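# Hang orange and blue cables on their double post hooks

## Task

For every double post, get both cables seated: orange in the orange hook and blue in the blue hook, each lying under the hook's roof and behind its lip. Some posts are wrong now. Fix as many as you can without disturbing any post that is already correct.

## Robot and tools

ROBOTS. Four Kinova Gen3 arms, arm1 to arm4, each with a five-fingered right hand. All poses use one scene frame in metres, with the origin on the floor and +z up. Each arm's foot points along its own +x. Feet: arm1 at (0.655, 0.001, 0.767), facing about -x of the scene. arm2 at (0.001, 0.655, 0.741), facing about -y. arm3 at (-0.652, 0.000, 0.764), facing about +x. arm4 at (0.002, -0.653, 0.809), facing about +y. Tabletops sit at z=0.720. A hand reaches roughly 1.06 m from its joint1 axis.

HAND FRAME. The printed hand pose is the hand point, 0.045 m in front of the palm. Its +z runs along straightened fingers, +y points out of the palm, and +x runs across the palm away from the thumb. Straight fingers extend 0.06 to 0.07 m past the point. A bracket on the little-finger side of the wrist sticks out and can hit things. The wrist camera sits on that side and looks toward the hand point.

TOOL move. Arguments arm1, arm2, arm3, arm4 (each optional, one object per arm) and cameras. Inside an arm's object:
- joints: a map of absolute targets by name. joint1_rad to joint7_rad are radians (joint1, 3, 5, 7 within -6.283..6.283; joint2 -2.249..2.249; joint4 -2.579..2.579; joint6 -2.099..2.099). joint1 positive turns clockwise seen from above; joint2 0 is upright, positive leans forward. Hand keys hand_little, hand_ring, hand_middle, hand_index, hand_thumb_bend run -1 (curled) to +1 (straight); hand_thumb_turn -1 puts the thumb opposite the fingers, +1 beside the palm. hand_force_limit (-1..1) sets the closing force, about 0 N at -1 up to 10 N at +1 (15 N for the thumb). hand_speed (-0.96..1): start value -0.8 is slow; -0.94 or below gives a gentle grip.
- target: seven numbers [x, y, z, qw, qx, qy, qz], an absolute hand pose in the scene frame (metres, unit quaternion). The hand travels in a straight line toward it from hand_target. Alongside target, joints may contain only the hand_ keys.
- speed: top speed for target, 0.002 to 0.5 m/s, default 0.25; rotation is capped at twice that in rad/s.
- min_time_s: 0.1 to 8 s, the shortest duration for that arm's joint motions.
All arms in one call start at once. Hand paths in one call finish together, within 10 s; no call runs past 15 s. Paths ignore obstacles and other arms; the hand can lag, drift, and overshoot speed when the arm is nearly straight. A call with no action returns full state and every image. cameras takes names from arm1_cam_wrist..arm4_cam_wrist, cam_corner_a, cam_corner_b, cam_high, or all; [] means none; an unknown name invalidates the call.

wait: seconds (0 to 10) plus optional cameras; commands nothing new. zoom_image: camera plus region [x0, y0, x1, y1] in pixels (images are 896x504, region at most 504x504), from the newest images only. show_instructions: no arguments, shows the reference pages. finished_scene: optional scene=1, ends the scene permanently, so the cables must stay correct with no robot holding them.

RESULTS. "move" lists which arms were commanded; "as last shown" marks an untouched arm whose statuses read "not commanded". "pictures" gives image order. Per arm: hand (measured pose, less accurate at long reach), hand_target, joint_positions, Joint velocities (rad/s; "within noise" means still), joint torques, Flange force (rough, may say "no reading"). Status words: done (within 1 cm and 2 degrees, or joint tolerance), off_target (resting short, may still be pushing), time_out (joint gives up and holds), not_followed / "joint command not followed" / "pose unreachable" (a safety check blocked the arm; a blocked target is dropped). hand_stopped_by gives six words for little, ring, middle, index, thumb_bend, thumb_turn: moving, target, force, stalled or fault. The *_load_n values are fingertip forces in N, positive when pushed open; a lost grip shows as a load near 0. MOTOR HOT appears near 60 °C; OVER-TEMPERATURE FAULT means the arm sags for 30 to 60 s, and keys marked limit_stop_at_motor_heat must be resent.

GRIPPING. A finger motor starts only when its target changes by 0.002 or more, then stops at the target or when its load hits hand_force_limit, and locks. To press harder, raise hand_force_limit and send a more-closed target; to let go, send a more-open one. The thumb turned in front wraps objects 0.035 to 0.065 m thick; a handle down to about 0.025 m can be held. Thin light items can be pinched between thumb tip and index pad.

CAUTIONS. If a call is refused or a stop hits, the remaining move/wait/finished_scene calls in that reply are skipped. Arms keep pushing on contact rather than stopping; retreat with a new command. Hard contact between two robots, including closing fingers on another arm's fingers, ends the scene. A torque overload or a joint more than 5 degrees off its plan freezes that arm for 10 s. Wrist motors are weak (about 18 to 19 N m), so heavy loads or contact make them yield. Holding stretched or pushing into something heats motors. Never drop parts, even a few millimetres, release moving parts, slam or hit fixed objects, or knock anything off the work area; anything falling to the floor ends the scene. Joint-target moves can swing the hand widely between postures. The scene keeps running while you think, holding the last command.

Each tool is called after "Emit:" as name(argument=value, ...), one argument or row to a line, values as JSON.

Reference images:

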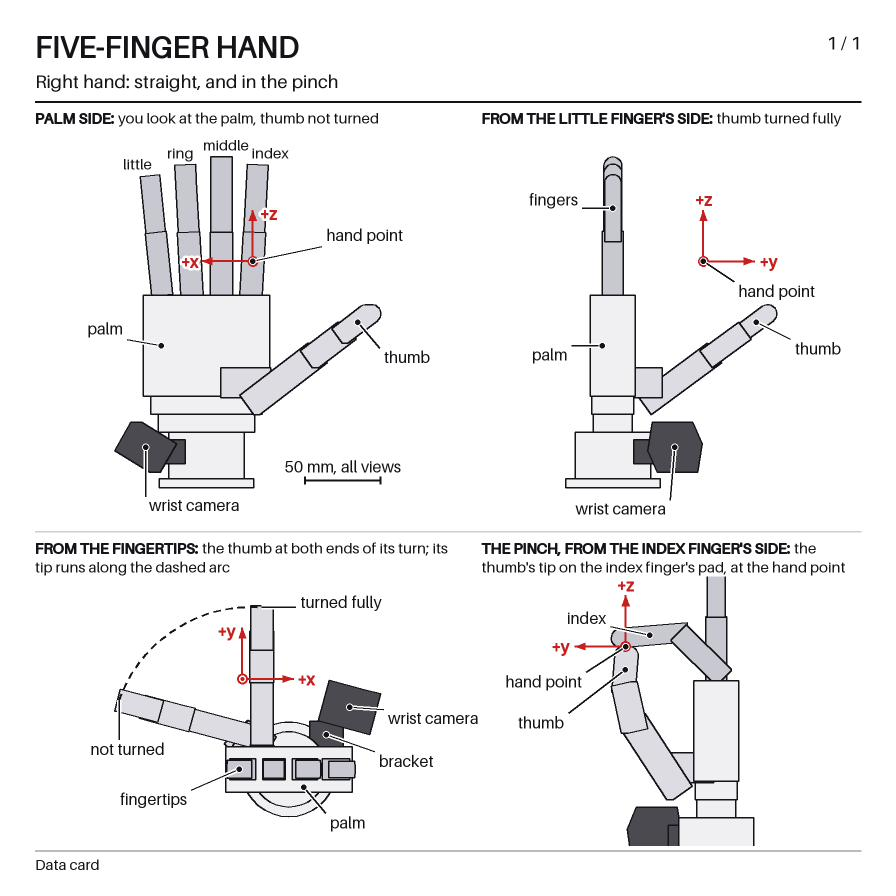

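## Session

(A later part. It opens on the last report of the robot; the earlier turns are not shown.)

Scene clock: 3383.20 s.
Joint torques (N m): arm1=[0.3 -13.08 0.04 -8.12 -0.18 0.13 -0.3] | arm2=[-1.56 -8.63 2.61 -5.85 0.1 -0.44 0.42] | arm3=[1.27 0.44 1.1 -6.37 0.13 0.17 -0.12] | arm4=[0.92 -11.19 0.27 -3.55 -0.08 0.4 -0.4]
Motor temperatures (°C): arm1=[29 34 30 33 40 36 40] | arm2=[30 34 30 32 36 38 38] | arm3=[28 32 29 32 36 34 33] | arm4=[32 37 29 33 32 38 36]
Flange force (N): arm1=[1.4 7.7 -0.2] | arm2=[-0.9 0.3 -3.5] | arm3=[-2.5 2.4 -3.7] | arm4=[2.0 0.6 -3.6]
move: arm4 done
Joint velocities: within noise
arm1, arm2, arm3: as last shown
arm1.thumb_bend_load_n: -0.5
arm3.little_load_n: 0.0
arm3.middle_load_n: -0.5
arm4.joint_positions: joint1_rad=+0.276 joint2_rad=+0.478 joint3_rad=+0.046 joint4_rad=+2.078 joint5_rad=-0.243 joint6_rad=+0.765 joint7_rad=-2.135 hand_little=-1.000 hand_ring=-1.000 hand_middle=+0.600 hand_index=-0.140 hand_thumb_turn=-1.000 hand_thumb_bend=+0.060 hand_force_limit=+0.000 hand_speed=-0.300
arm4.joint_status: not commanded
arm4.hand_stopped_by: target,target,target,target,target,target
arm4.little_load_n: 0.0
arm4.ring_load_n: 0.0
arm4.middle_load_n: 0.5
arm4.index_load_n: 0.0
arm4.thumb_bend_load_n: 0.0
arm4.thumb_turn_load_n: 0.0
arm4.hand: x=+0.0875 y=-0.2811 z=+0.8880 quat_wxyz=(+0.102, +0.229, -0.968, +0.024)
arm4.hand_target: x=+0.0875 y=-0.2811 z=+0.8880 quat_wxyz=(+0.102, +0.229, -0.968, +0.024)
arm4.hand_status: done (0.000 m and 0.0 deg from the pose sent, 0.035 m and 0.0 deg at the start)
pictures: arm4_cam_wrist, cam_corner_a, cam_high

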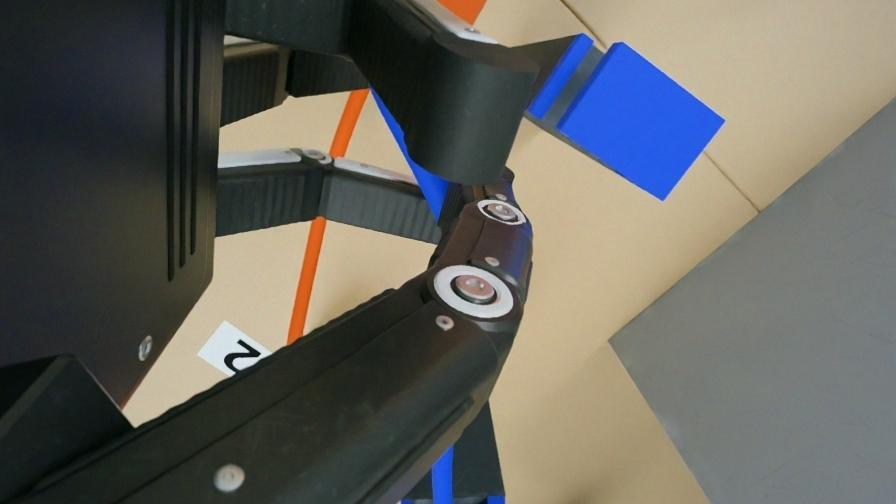

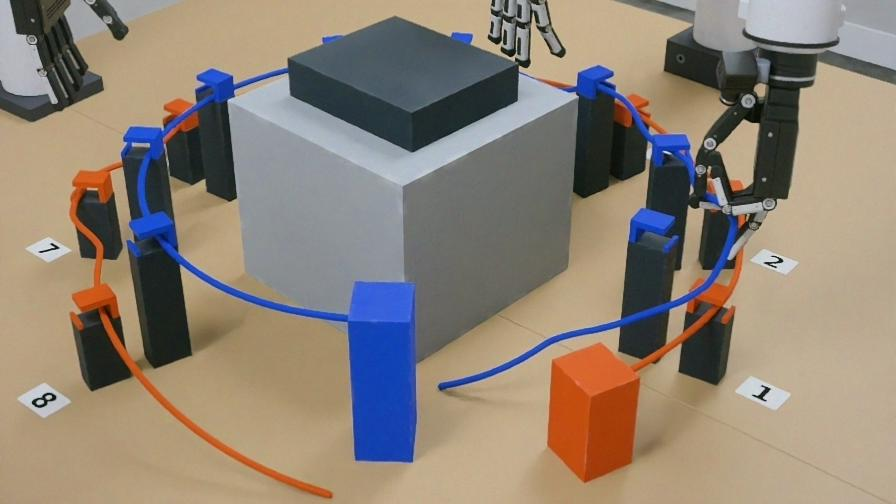

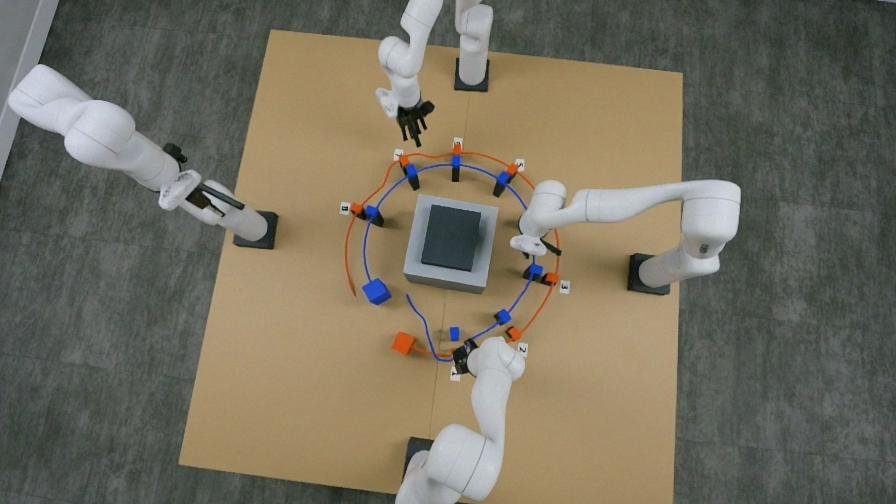

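Emit:
move(
  arm4={"target": [0.0629, -0.3202, 0.882, 0.1017, 0.2287, -0.9678, 0.0240], "speed": 0.08},
  cameras=["cam_high", "cam_corner_a", "arm4_cam_wrist"],
)

Emit:
zoom_image(
  camera="cam_high",
  region=[380, 270, 540, 390],
)

Emit:
zoom_image(
  camera="cam_corner_a",
  region=[560, 120, 800, 420],
)

Scene clock: 3405.47 s.
Joint torques (N m): arm1=[0.38 -13.19 0.22 -8.04 -0.22 0.06 -0.24] | arm2=[-1.58 -8.52 2.6 -5.77 0.14 -0.45 0.4] | arm3=[1.31 0.5 1.08 -6.31 0.11 0.12 -0.09] | arm4=[0.94 -9.67 0.14 -2.93 -0.09 0.38 -0.42]
Motor temperatures (°C): arm1=[29 34 30 33 40 36 40] | arm2=[30 34 30 32 36 38 38] | arm3=[28 32 29 32 36 34 33] | arm4=[32 37 29 33 32 38 36]
Flange force (N): arm1=[1.0 7.2 -0.4] | arm2=[-1.0 0.2 -3.8] | arm3=[-2.4 2.3 -4.0] | arm4=[2.1 0.8 -4.2]
move: arm4 done
Joint velocities: within noise
arm1, arm2, arm3: as last shown
arm1.thumb_bend_load_n: 0.0
arm3.middle_load_n: 0.0
arm4.joint_positions: joint1_rad=+0.259 joint2_rad=+0.425 joint3_rad=+0.026 joint4_rad=+2.226 joint5_rad=-0.264 joint6_rad=+0.668 joint7_rad=-2.137 hand_little=-1.000 hand_ring=-1.000 hand_middle=+0.600 hand_index=-0.140 hand_thumb_turn=-1.000 hand_thumb_bend=+0.060 hand_force_limit=+0.000 hand_speed=-0.300
arm4.joint_status: not commanded
arm4.hand_stopped_by: target,target,target,target,target,target
arm4.little_load_n: 0.0
arm4.ring_load_n: 0.0
arm4.middle_load_n: 0.0
arm4.index_load_n: 0.0
arm4.thumb_bend_load_n: 0.0
arm4.thumb_turn_load_n: 0.0
arm4.hand: x=+0.0629 y=-0.3202 z=+0.8820 quat_wxyz=(+0.102, +0.229, -0.968, +0.024)
arm4.hand_target: x=+0.0629 y=-0.3202 z=+0.8820 quat_wxyz=(+0.102, +0.229, -0.968, +0.024)
arm4.hand_status: done (0.000 m and 0.0 deg from the pose sent, 0.047 m and 0.0 deg at the start)
pictures: arm4_cam_wrist, cam_corner_a, cam_high

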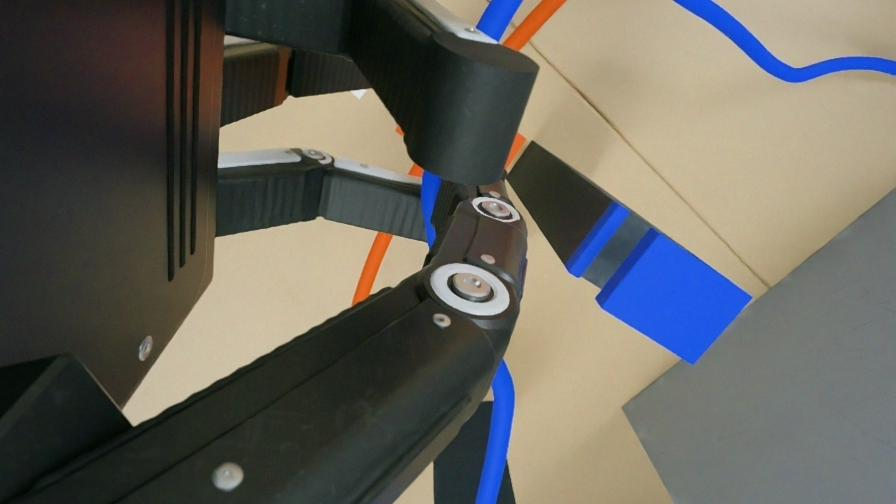

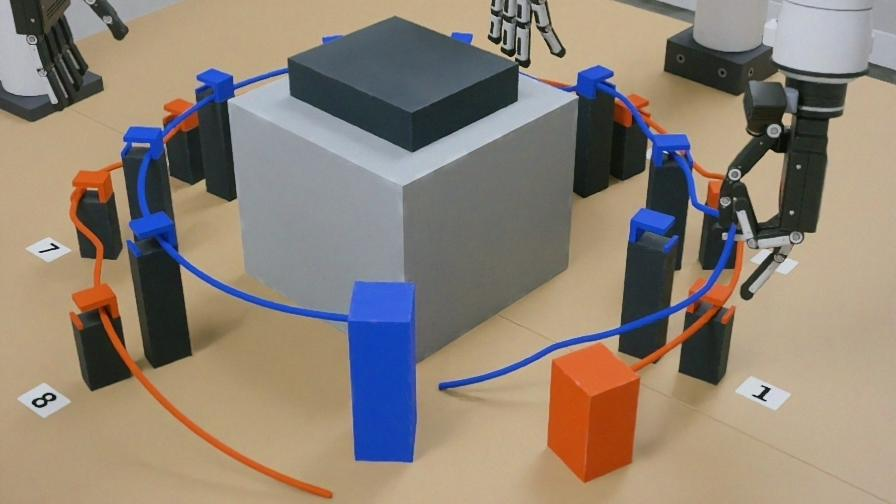

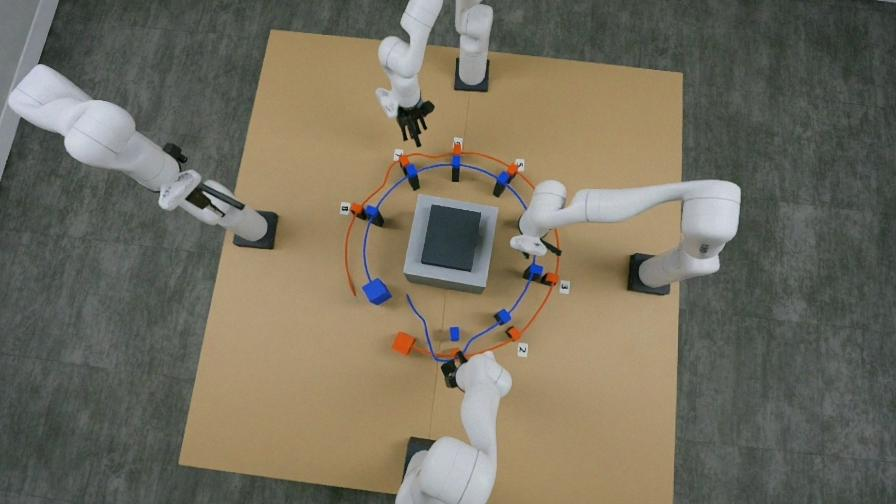

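Scaled by 3.150 from the camera's image (finer frame: 1280x720).

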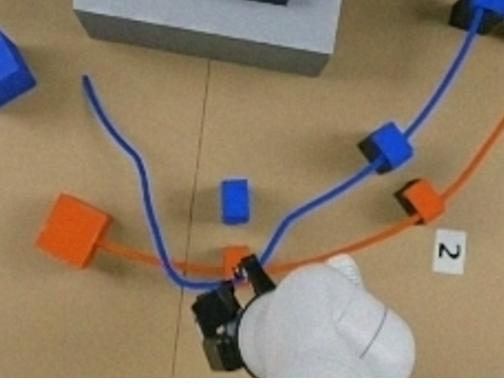

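Scaled by 1.680 from the camera's image (finer frame: 1280x720).

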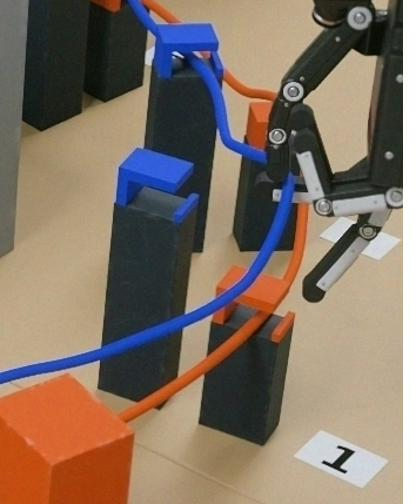

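Emit:
move(
  arm4={"target": [0.0199, -0.3367, 0.875, 0.1017, 0.2287, -0.9678, 0.0240], "speed": 0.08},
  cameras=["cam_high", "cam_corner_a", "arm4_cam_wrist"],
)

Emit:
zoom_image(
  camera="cam_high",
  region=[380, 270, 540, 390],
)

Emit:
zoom_image(
  camera="cam_corner_a",
  region=[560, 120, 800, 420],
)

Scene clock: 3420.27 s.
Joint torques (N m): arm1=[0.41 -13.14 0.07 -8.05 -0.18 0.11 -0.28] | arm2=[-1.55 -8.57 2.66 -5.81 0.15 -0.41 0.43] | arm3=[1.21 0.41 1.08 -6.32 0.15 0.15 -0.1] | arm4=[0.8 -8.72 -0.06 -2.2 -0.07 0.48 -0.37]
Motor temperatures (°C): arm1=[29 34 30 33 40 36 40] | arm2=[30 34 30 32 36 38 38] | arm3=[28 32 29 32 36 34 33] | arm4=[32 37 29 33 32 38 36]
Flange force (N): arm1=[1.1 7.4 -0.3] | arm2=[-0.8 0.4 -3.6] | arm3=[-2.6 2.5 -4.0] | arm4=[1.8 1.0 -4.8]
move: arm4 done
Joint velocities: within noise
arm1, arm2, arm3: as last shown
arm2.thumb_bend_load_n: -0.5
arm4.joint_positions: joint1_rad=+0.167 joint2_rad=+0.402 joint3_rad=-0.012 joint4_rad=+2.322 joint5_rad=-0.308 joint6_rad=+0.577 joint7_rad=-2.217 hand_little=-1.000 hand_ring=-1.000 hand_middle=+0.600 hand_index=-0.140 hand_thumb_turn=-1.000 hand_thumb_bend=+0.060 hand_force_limit=+0.000 hand_speed=-0.300
arm4.joint_status: not commanded
arm4.hand_stopped_by: target,target,target,target,target,target
arm4.little_load_n: 0.0
arm4.ring_load_n: 0.0
arm4.middle_load_n: 0.0
arm4.index_load_n: 0.5
arm4.thumb_bend_load_n: 0.0
arm4.thumb_turn_load_n: 0.0
arm4.hand: x=+0.0199 y=-0.3367 z=+0.8750 quat_wxyz=(+0.102, +0.229, -0.968, +0.024)
arm4.hand_target: x=+0.0199 y=-0.3367 z=+0.8750 quat_wxyz=(+0.102, +0.229, -0.968, +0.024)
arm4.hand_status: done (0.000 m and 0.0 deg from the pose sent, 0.047 m and 0.0 deg at the start)
pictures: arm4_cam_wrist, cam_corner_a, cam_high

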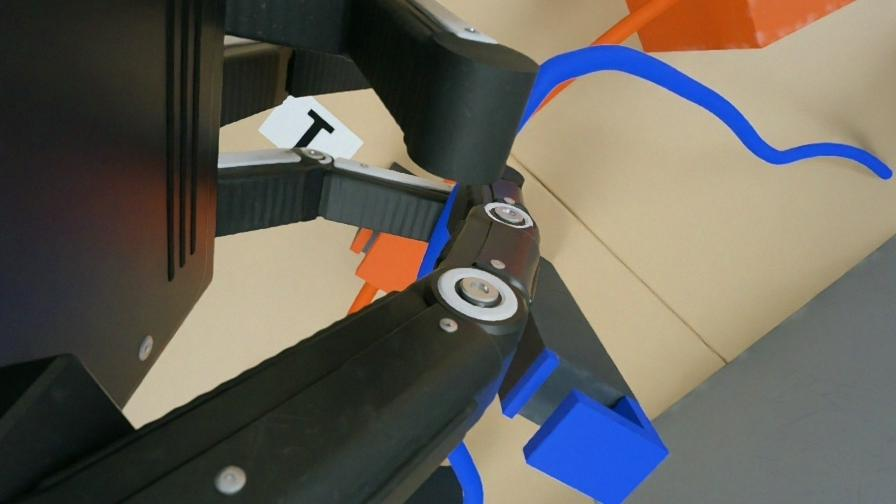

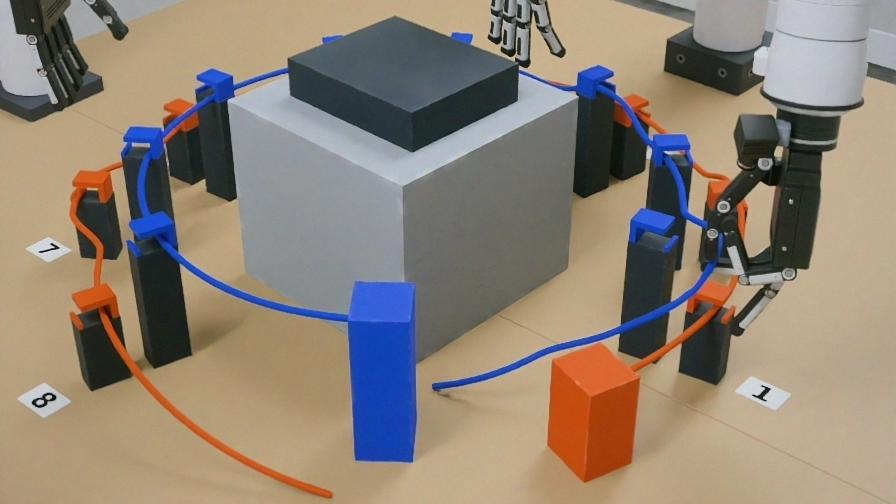

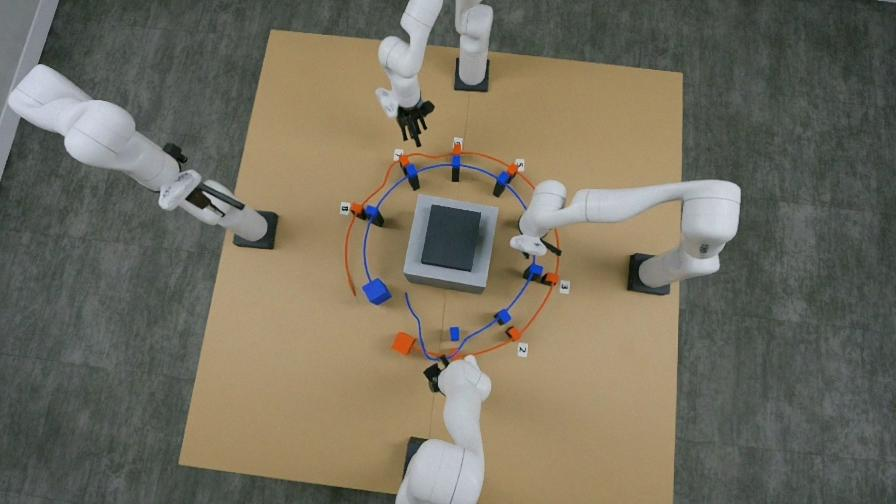

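Scaled by 3.150 from the camera's image (finer frame: 1280x720).

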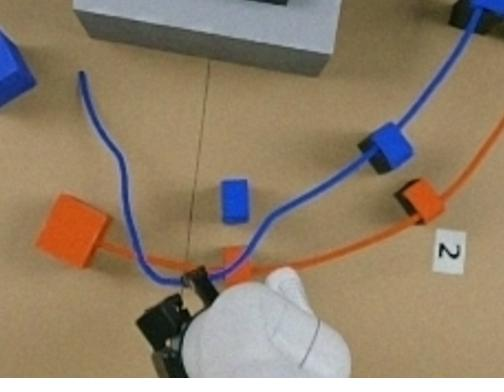

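Scaled by 1.680 from the camera's image (finer frame: 1280x720).

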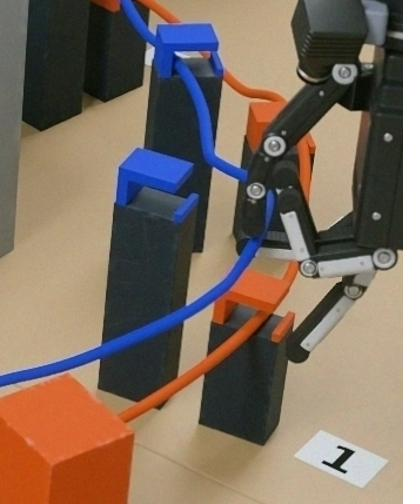

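Emit:
zoom_image(
  camera="cam_corner_a",
  region=[670, 190, 770, 300],
)

Emit:
zoom_image(
  camera="arm4_cam_wrist",
  region=[380, 120, 620, 504],
)

Emit:
zoom_image(
  camera="cam_high",
  region=[410, 320, 490, 380],
)

Scaled by 4.582 from the camera's image (finer frame: 1280x720).

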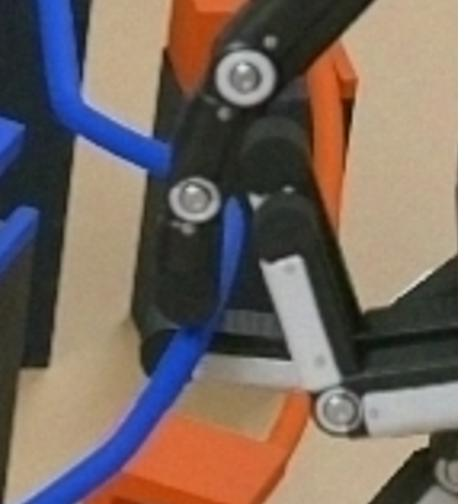

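Scaled by 1.312 from the camera's image (finer frame: 1280x720).

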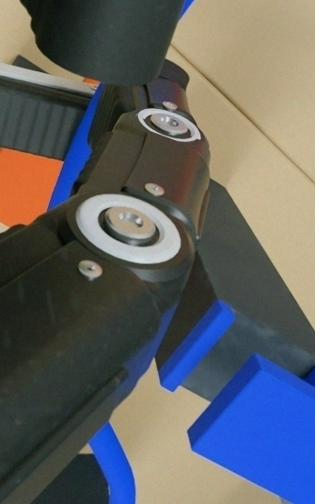

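Scaled by 6.300 from the camera's image (finer frame: 1280x720).

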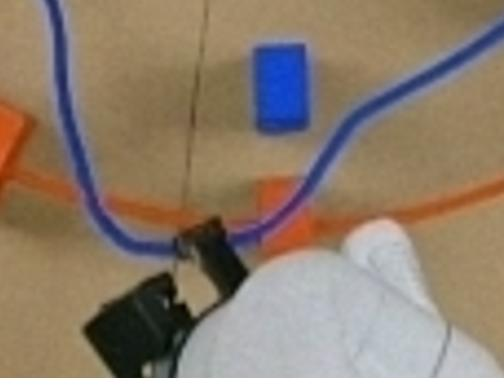

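Emit:
move(
  arm4={"joints": {"hand_index": -0.3, "hand_thumb_bend": 0.03, "hand_force_limit": 0, "hand_speed": -0.9}},
  cameras=["cam_high", "cam_corner_a", "arm4_cam_wrist"],
)

Emit:
zoom_image(
  camera="cam_corner_a",
  region=[670, 190, 770, 300],
)

Emit:
zoom_image(
  camera="cam_high",
  region=[380, 270, 540, 390],
)

Scene clock: 3446.67 s.
Joint torques (N m): arm1=[0.42 -13.17 0.15 -8.12 -0.23 0.12 -0.3] | arm2=[-1.61 -8.63 2.57 -5.83 0.11 -0.42 0.42] | arm3=[1.34 0.44 1.13 -6.3 0.08 0.15 -0.08] | arm4=[0.82 -8.77 -0.1 -2.12 -0.07 0.51 -0.39]
Motor temperatures (°C): arm1=[29 34 30 33 40 36 40] | arm2=[30 34 30 32 36 38 38] | arm3=[28 32 29 32 36 34 33] | arm4=[32 37 29 32 32 38 36]
Flange force (N): arm1=[1.1 7.6 -0.1] | arm2=[-1.0 0.2 -3.5] | arm3=[-2.6 2.4 -4.1] | arm4=[1.6 1.2 -4.7]
move: arm4 off_target
Joint velocities: within noise
arm1, arm2, arm3: as last shown
arm2.thumb_bend_load_n: 0.0
arm4.joint_positions: joint1_rad=+0.167 joint2_rad=+0.402 joint3_rad=-0.012 joint4_rad=+2.322 joint5_rad=-0.308 joint6_rad=+0.577 joint7_rad=-2.217 hand_little=-1.000 hand_ring=-1.000 hand_middle=+0.600 hand_index=-0.174 hand_thumb_turn=-1.000 hand_thumb_bend=+0.033 hand_force_limit=+0.000 hand_speed=-0.900
arm4.joint_status: hand_index off_target (ended at -0.174, target -0.300); the others done
arm4.hand_stopped_by: target,target,target,force,target,target
arm4.little_load_n: 0.0
arm4.ring_load_n: 0.0
arm4.middle_load_n: 0.0
arm4.index_load_n: 7.0
arm4.thumb_bend_load_n: 3.0
arm4.thumb_turn_load_n: 0.0
arm4.hand: x=+0.0199 y=-0.3367 z=+0.8750 quat_wxyz=(+0.102, +0.229, -0.968, +0.024)
arm4.hand_target: x=+0.0199 y=-0.3367 z=+0.8750 quat_wxyz=(+0.102, +0.229, -0.968, +0.024)
arm4.hand_status: not commanded
pictures: arm4_cam_wrist, cam_corner_a, cam_high

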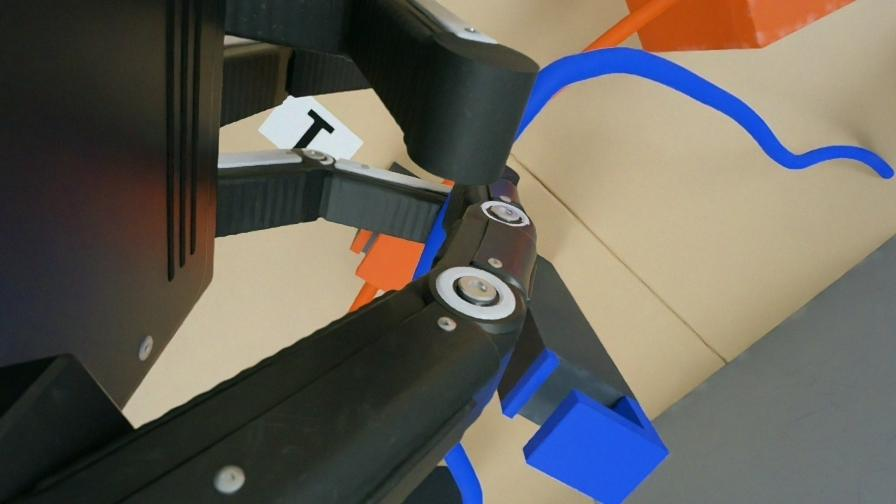

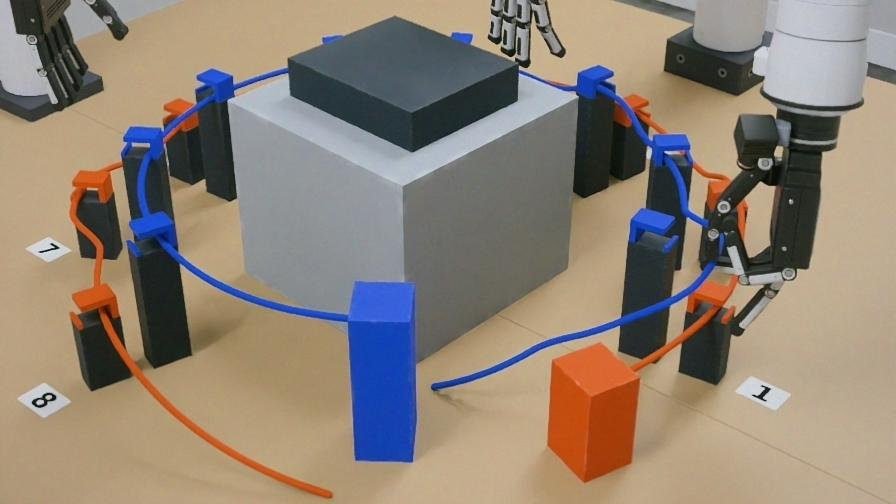

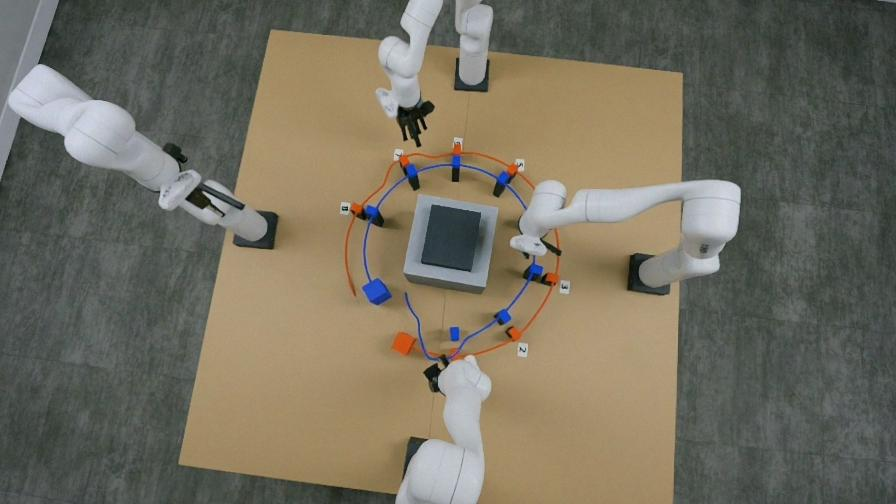

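Scaled by 4.582 from the camera's image (finer frame: 1280x720).

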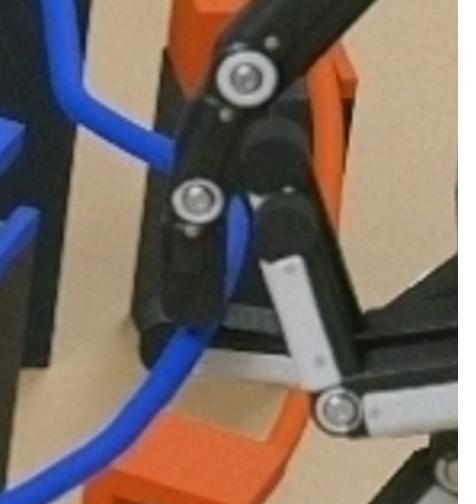

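Scaled by 3.150 from the camera's image (finer frame: 1280x720).

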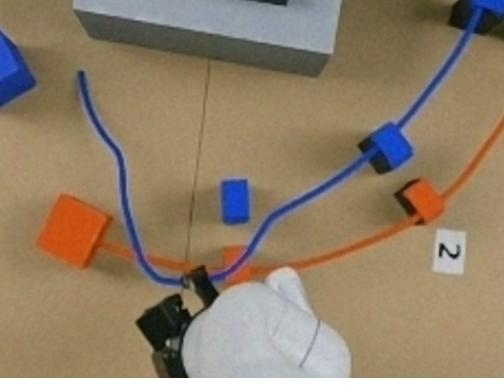

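Emit:
move(
  arm4={"target": [0.0063, -0.3385, 0.868, 0.1017, 0.2287, -0.9678, 0.0240], "speed": 0.06, "joints": {"hand_middle": 1.0, "hand_speed": -0.3}},
  cameras=["cam_high", "cam_corner_a", "arm4_cam_wrist"],
)

Emit:
zoom_image(
  camera="cam_corner_a",
  region=[580, 100, 780, 300],
)

Emit:
zoom_image(
  camera="cam_high",
  region=[380, 270, 540, 390],
)

Scene clock: 3478.63 s.
Joint torques (N m): arm1=[0.31 -13.09 0.13 -8.06 -0.27 0.09 -0.24] | arm2=[-1.58 -8.69 2.57 -5.83 0.14 -0.43 0.38] | arm3=[1.19 0.44 1.1 -6.35 0.1 0.12 -0.12] | arm4=[0.47 -8.48 -0.63 -1.13 -0.13 1 -0.33]
Motor temperatures (°C): arm1=[29 34 30 33 40 36 40] | arm2=[30 34 30 32 36 38 38] | arm3=[28 32 29 32 36 34 33] | arm4=[32 37 29 32 32 38 36]
Flange force (N): arm1=[1.2 7.5 -0.4] | arm2=[-1.2 0.2 -3.4] | arm3=[-2.5 2.4 -4.0] | arm4=[0.2 1.7 -5.2]
move: arm4 done
Joint velocities: within noise
arm1, arm2, arm3: as last shown
arm1.thumb_bend_load_n: -0.5
arm3.thumb_bend_load_n: -0.5
arm4.joint_positions: joint1_rad=+0.135 joint2_rad=+0.416 joint3_rad=-0.030 joint4_rad=+2.344 joint5_rad=-0.329 joint6_rad=+0.535 joint7_rad=-2.241 hand_little=-1.000 hand_ring=-1.000 hand_middle=+1.000 hand_index=-0.174 hand_thumb_turn=-1.000 hand_thumb_bend=+0.033 hand_force_limit=+0.000 hand_speed=-0.300
arm4.joint_status: all done
arm4.hand_stopped_by: target,target,target,force,target,target
arm4.little_load_n: 0.0
arm4.ring_load_n: 0.0
arm4.middle_load_n: 0.0
arm4.index_load_n: 7.5
arm4.thumb_bend_load_n: 3.5
arm4.thumb_turn_load_n: 1.0
arm4.hand: x=+0.0063 y=-0.3385 z=+0.8680 quat_wxyz=(+0.102, +0.229, -0.968, +0.024)
arm4.hand_target: x=+0.0063 y=-0.3385 z=+0.8680 quat_wxyz=(+0.102, +0.229, -0.968, +0.024)
arm4.hand_status: done (0.000 m and 0.0 deg from the pose sent, 0.015 m and 0.0 deg at the start)
pictures: arm4_cam_wrist, cam_corner_a, cam_high

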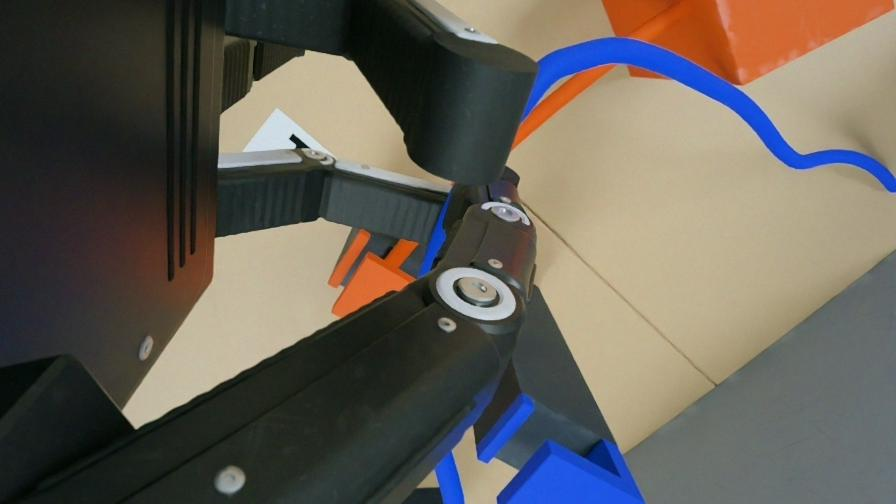

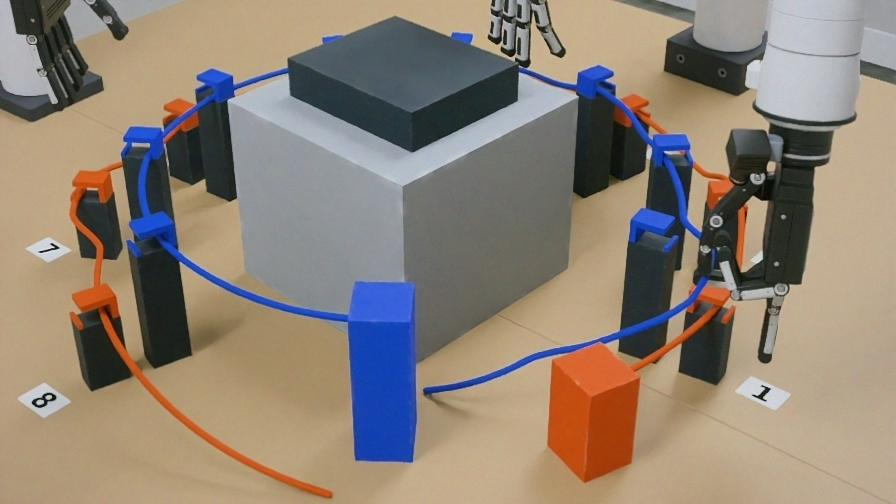

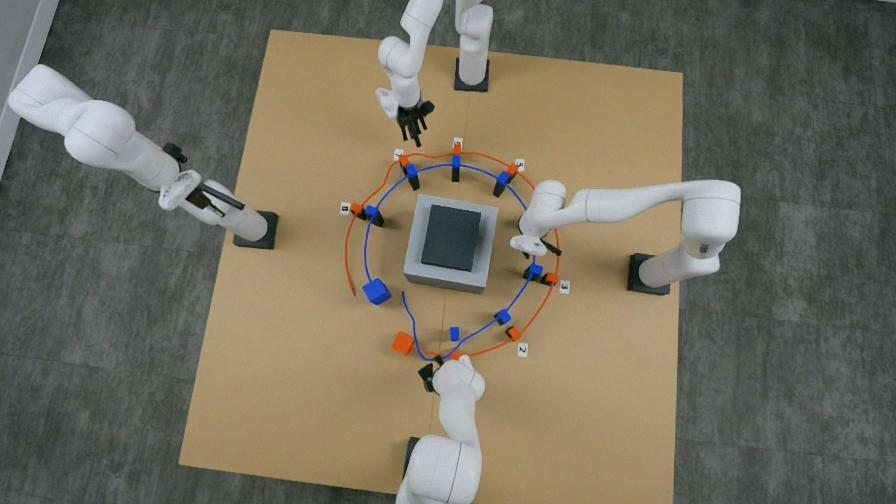

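Scaled by 2.520 from the camera's image (finer frame: 1280x720).

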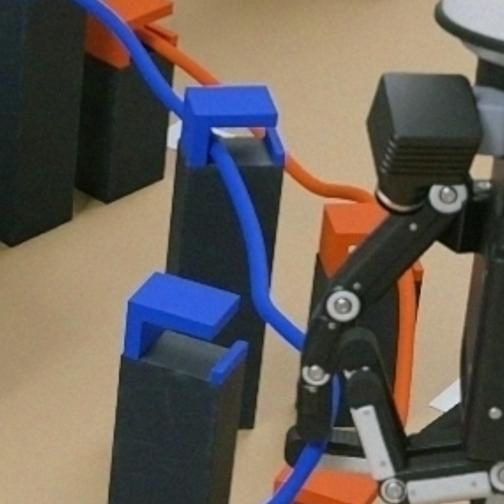

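Scaled by 3.150 from the camera's image (finer frame: 1280x720).

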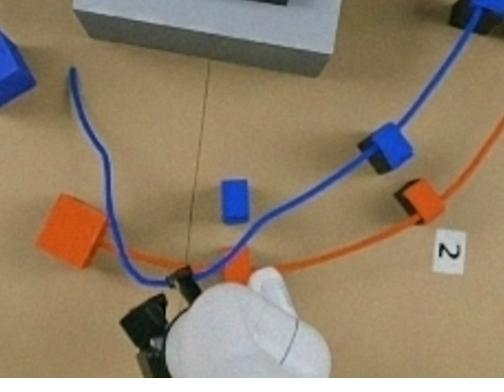

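Emit:
move(
  arm4={"target": [-0.0018, -0.3400, 0.858, 0.1017, 0.2287, -0.9678, 0.0240], "speed": 0.05},
  cameras=["cam_high", "cam_corner_a", "cam_corner_b"],
)

Emit:
zoom_image(
  camera="cam_corner_a",
  region=[580, 100, 780, 300],
)

Emit:
zoom_image(
  camera="cam_high",
  region=[380, 270, 540, 390],
)

Emit:
zoom_image(
  camera="cam_corner_b",
  region=[80, 80, 360, 300],
)

Scene clock: 3495.43 s.
Joint torques (N m): arm1=[0.39 -13.11 0 -7.98 -0.18 0.12 -0.26] | arm2=[-1.56 -8.63 2.71 -5.84 0.1 -0.35 0.41] | arm3=[1.26 0.42 1.06 -6.37 0.13 0.15 -0.13] | arm4=[0 -8.24 -1.28 0.11 -0.11 1.61 -0.22]
Motor temperatures (°C): arm1=[29 34 30 33 40 36 40] | arm2=[30 34 30 32 36 38 38] | arm3=[28 32 29 32 36 34 33] | arm4=[32 37 29 32 32 38 36]
Flange force (N): arm1=[1.1 7.3 -0.4] | arm2=[-0.8 0.3 -3.2] | arm3=[-2.6 2.2 -3.8] | arm4=[-1.7 2.5 -5.9]
move: arm4 done
Joint velocities: within noise
arm1, arm2, arm3: as last shown
arm1.thumb_bend_load_n: 0.0
arm3.thumb_bend_load_n: 0.0
arm4.joint_positions: joint1_rad=+0.121 joint2_rad=+0.443 joint3_rad=-0.048 joint4_rad=+2.363 joint5_rad=-0.350 joint6_rad=+0.485 joint7_rad=-2.245 hand_little=-1.000 hand_ring=-1.000 hand_middle=+1.000 hand_index=-0.174 hand_thumb_turn=-1.000 hand_thumb_bend=+0.033 hand_force_limit=+0.000 hand_speed=-0.300
arm4.joint_status: not commanded
arm4.hand_stopped_by: target,target,target,force,target,target
arm4.little_load_n: 0.0
arm4.ring_load_n: 0.0
arm4.middle_load_n: 0.0
arm4.index_load_n: 7.0
arm4.thumb_bend_load_n: 3.5
arm4.thumb_turn_load_n: 1.0
arm4.hand: x=-0.0018 y=-0.3400 z=+0.8580 quat_wxyz=(+0.102, +0.229, -0.968, +0.024)
arm4.hand_target: x=-0.0018 y=-0.3400 z=+0.8580 quat_wxyz=(+0.102, +0.229, -0.968, +0.024)
arm4.hand_status: done (0.000 m and 0.0 deg from the pose sent, 0.013 m and 0.0 deg at the start)
pictures: cam_corner_a, cam_corner_b, cam_high

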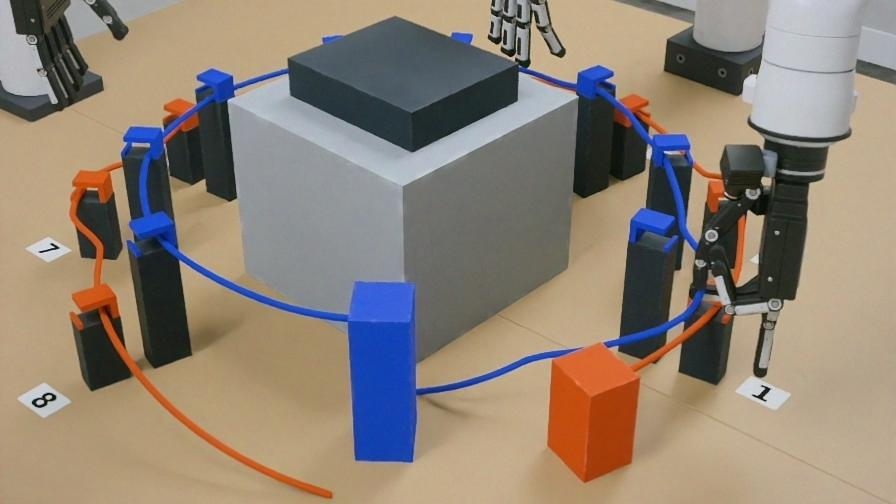

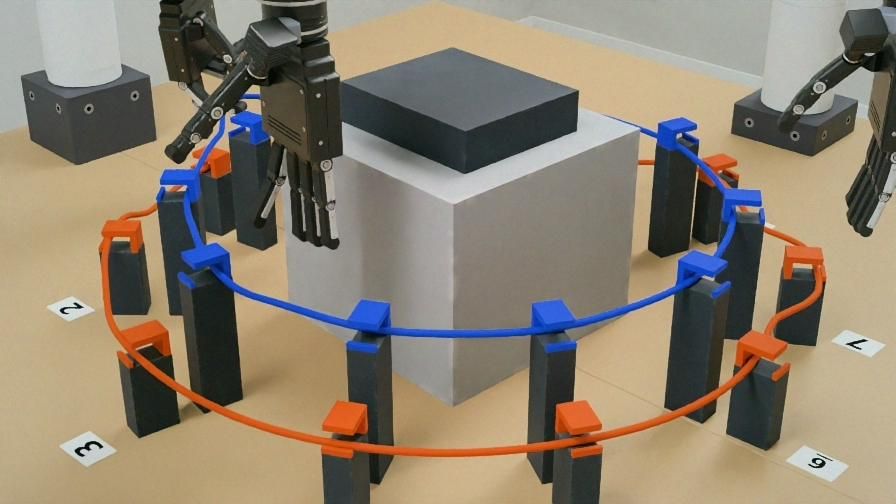

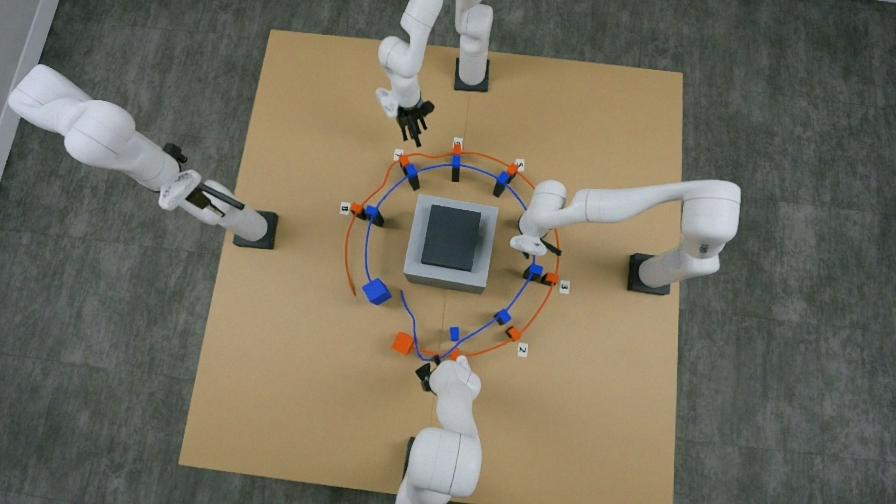

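Scaled by 2.520 from the camera's image (finer frame: 1280x720).

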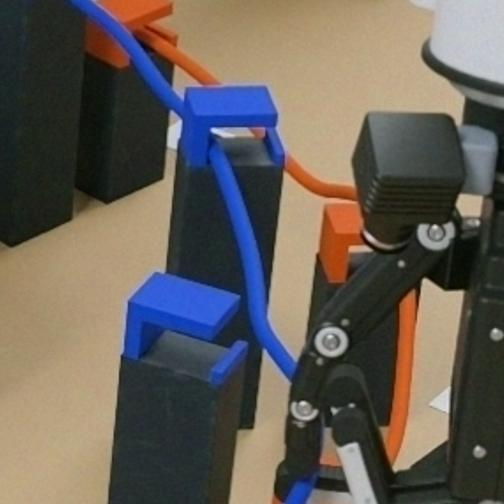

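Scaled by 3.150 from the camera's image (finer frame: 1280x720).

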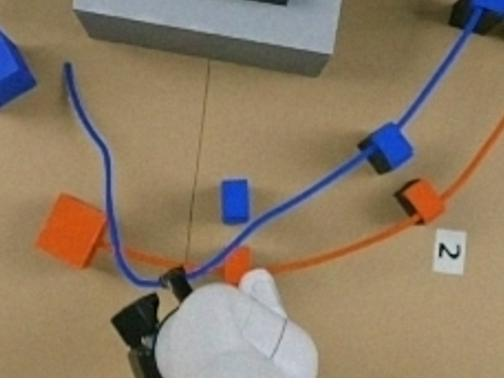

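Scaled by 1.800 from the camera's image (finer frame: 1280x720).

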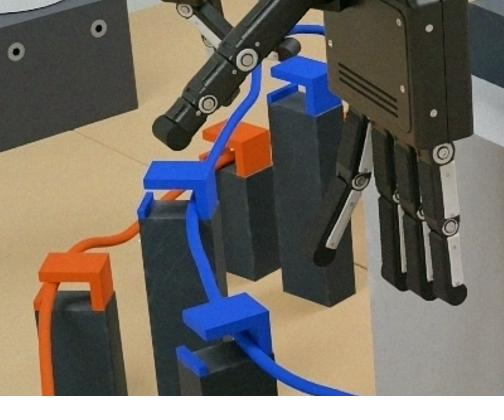

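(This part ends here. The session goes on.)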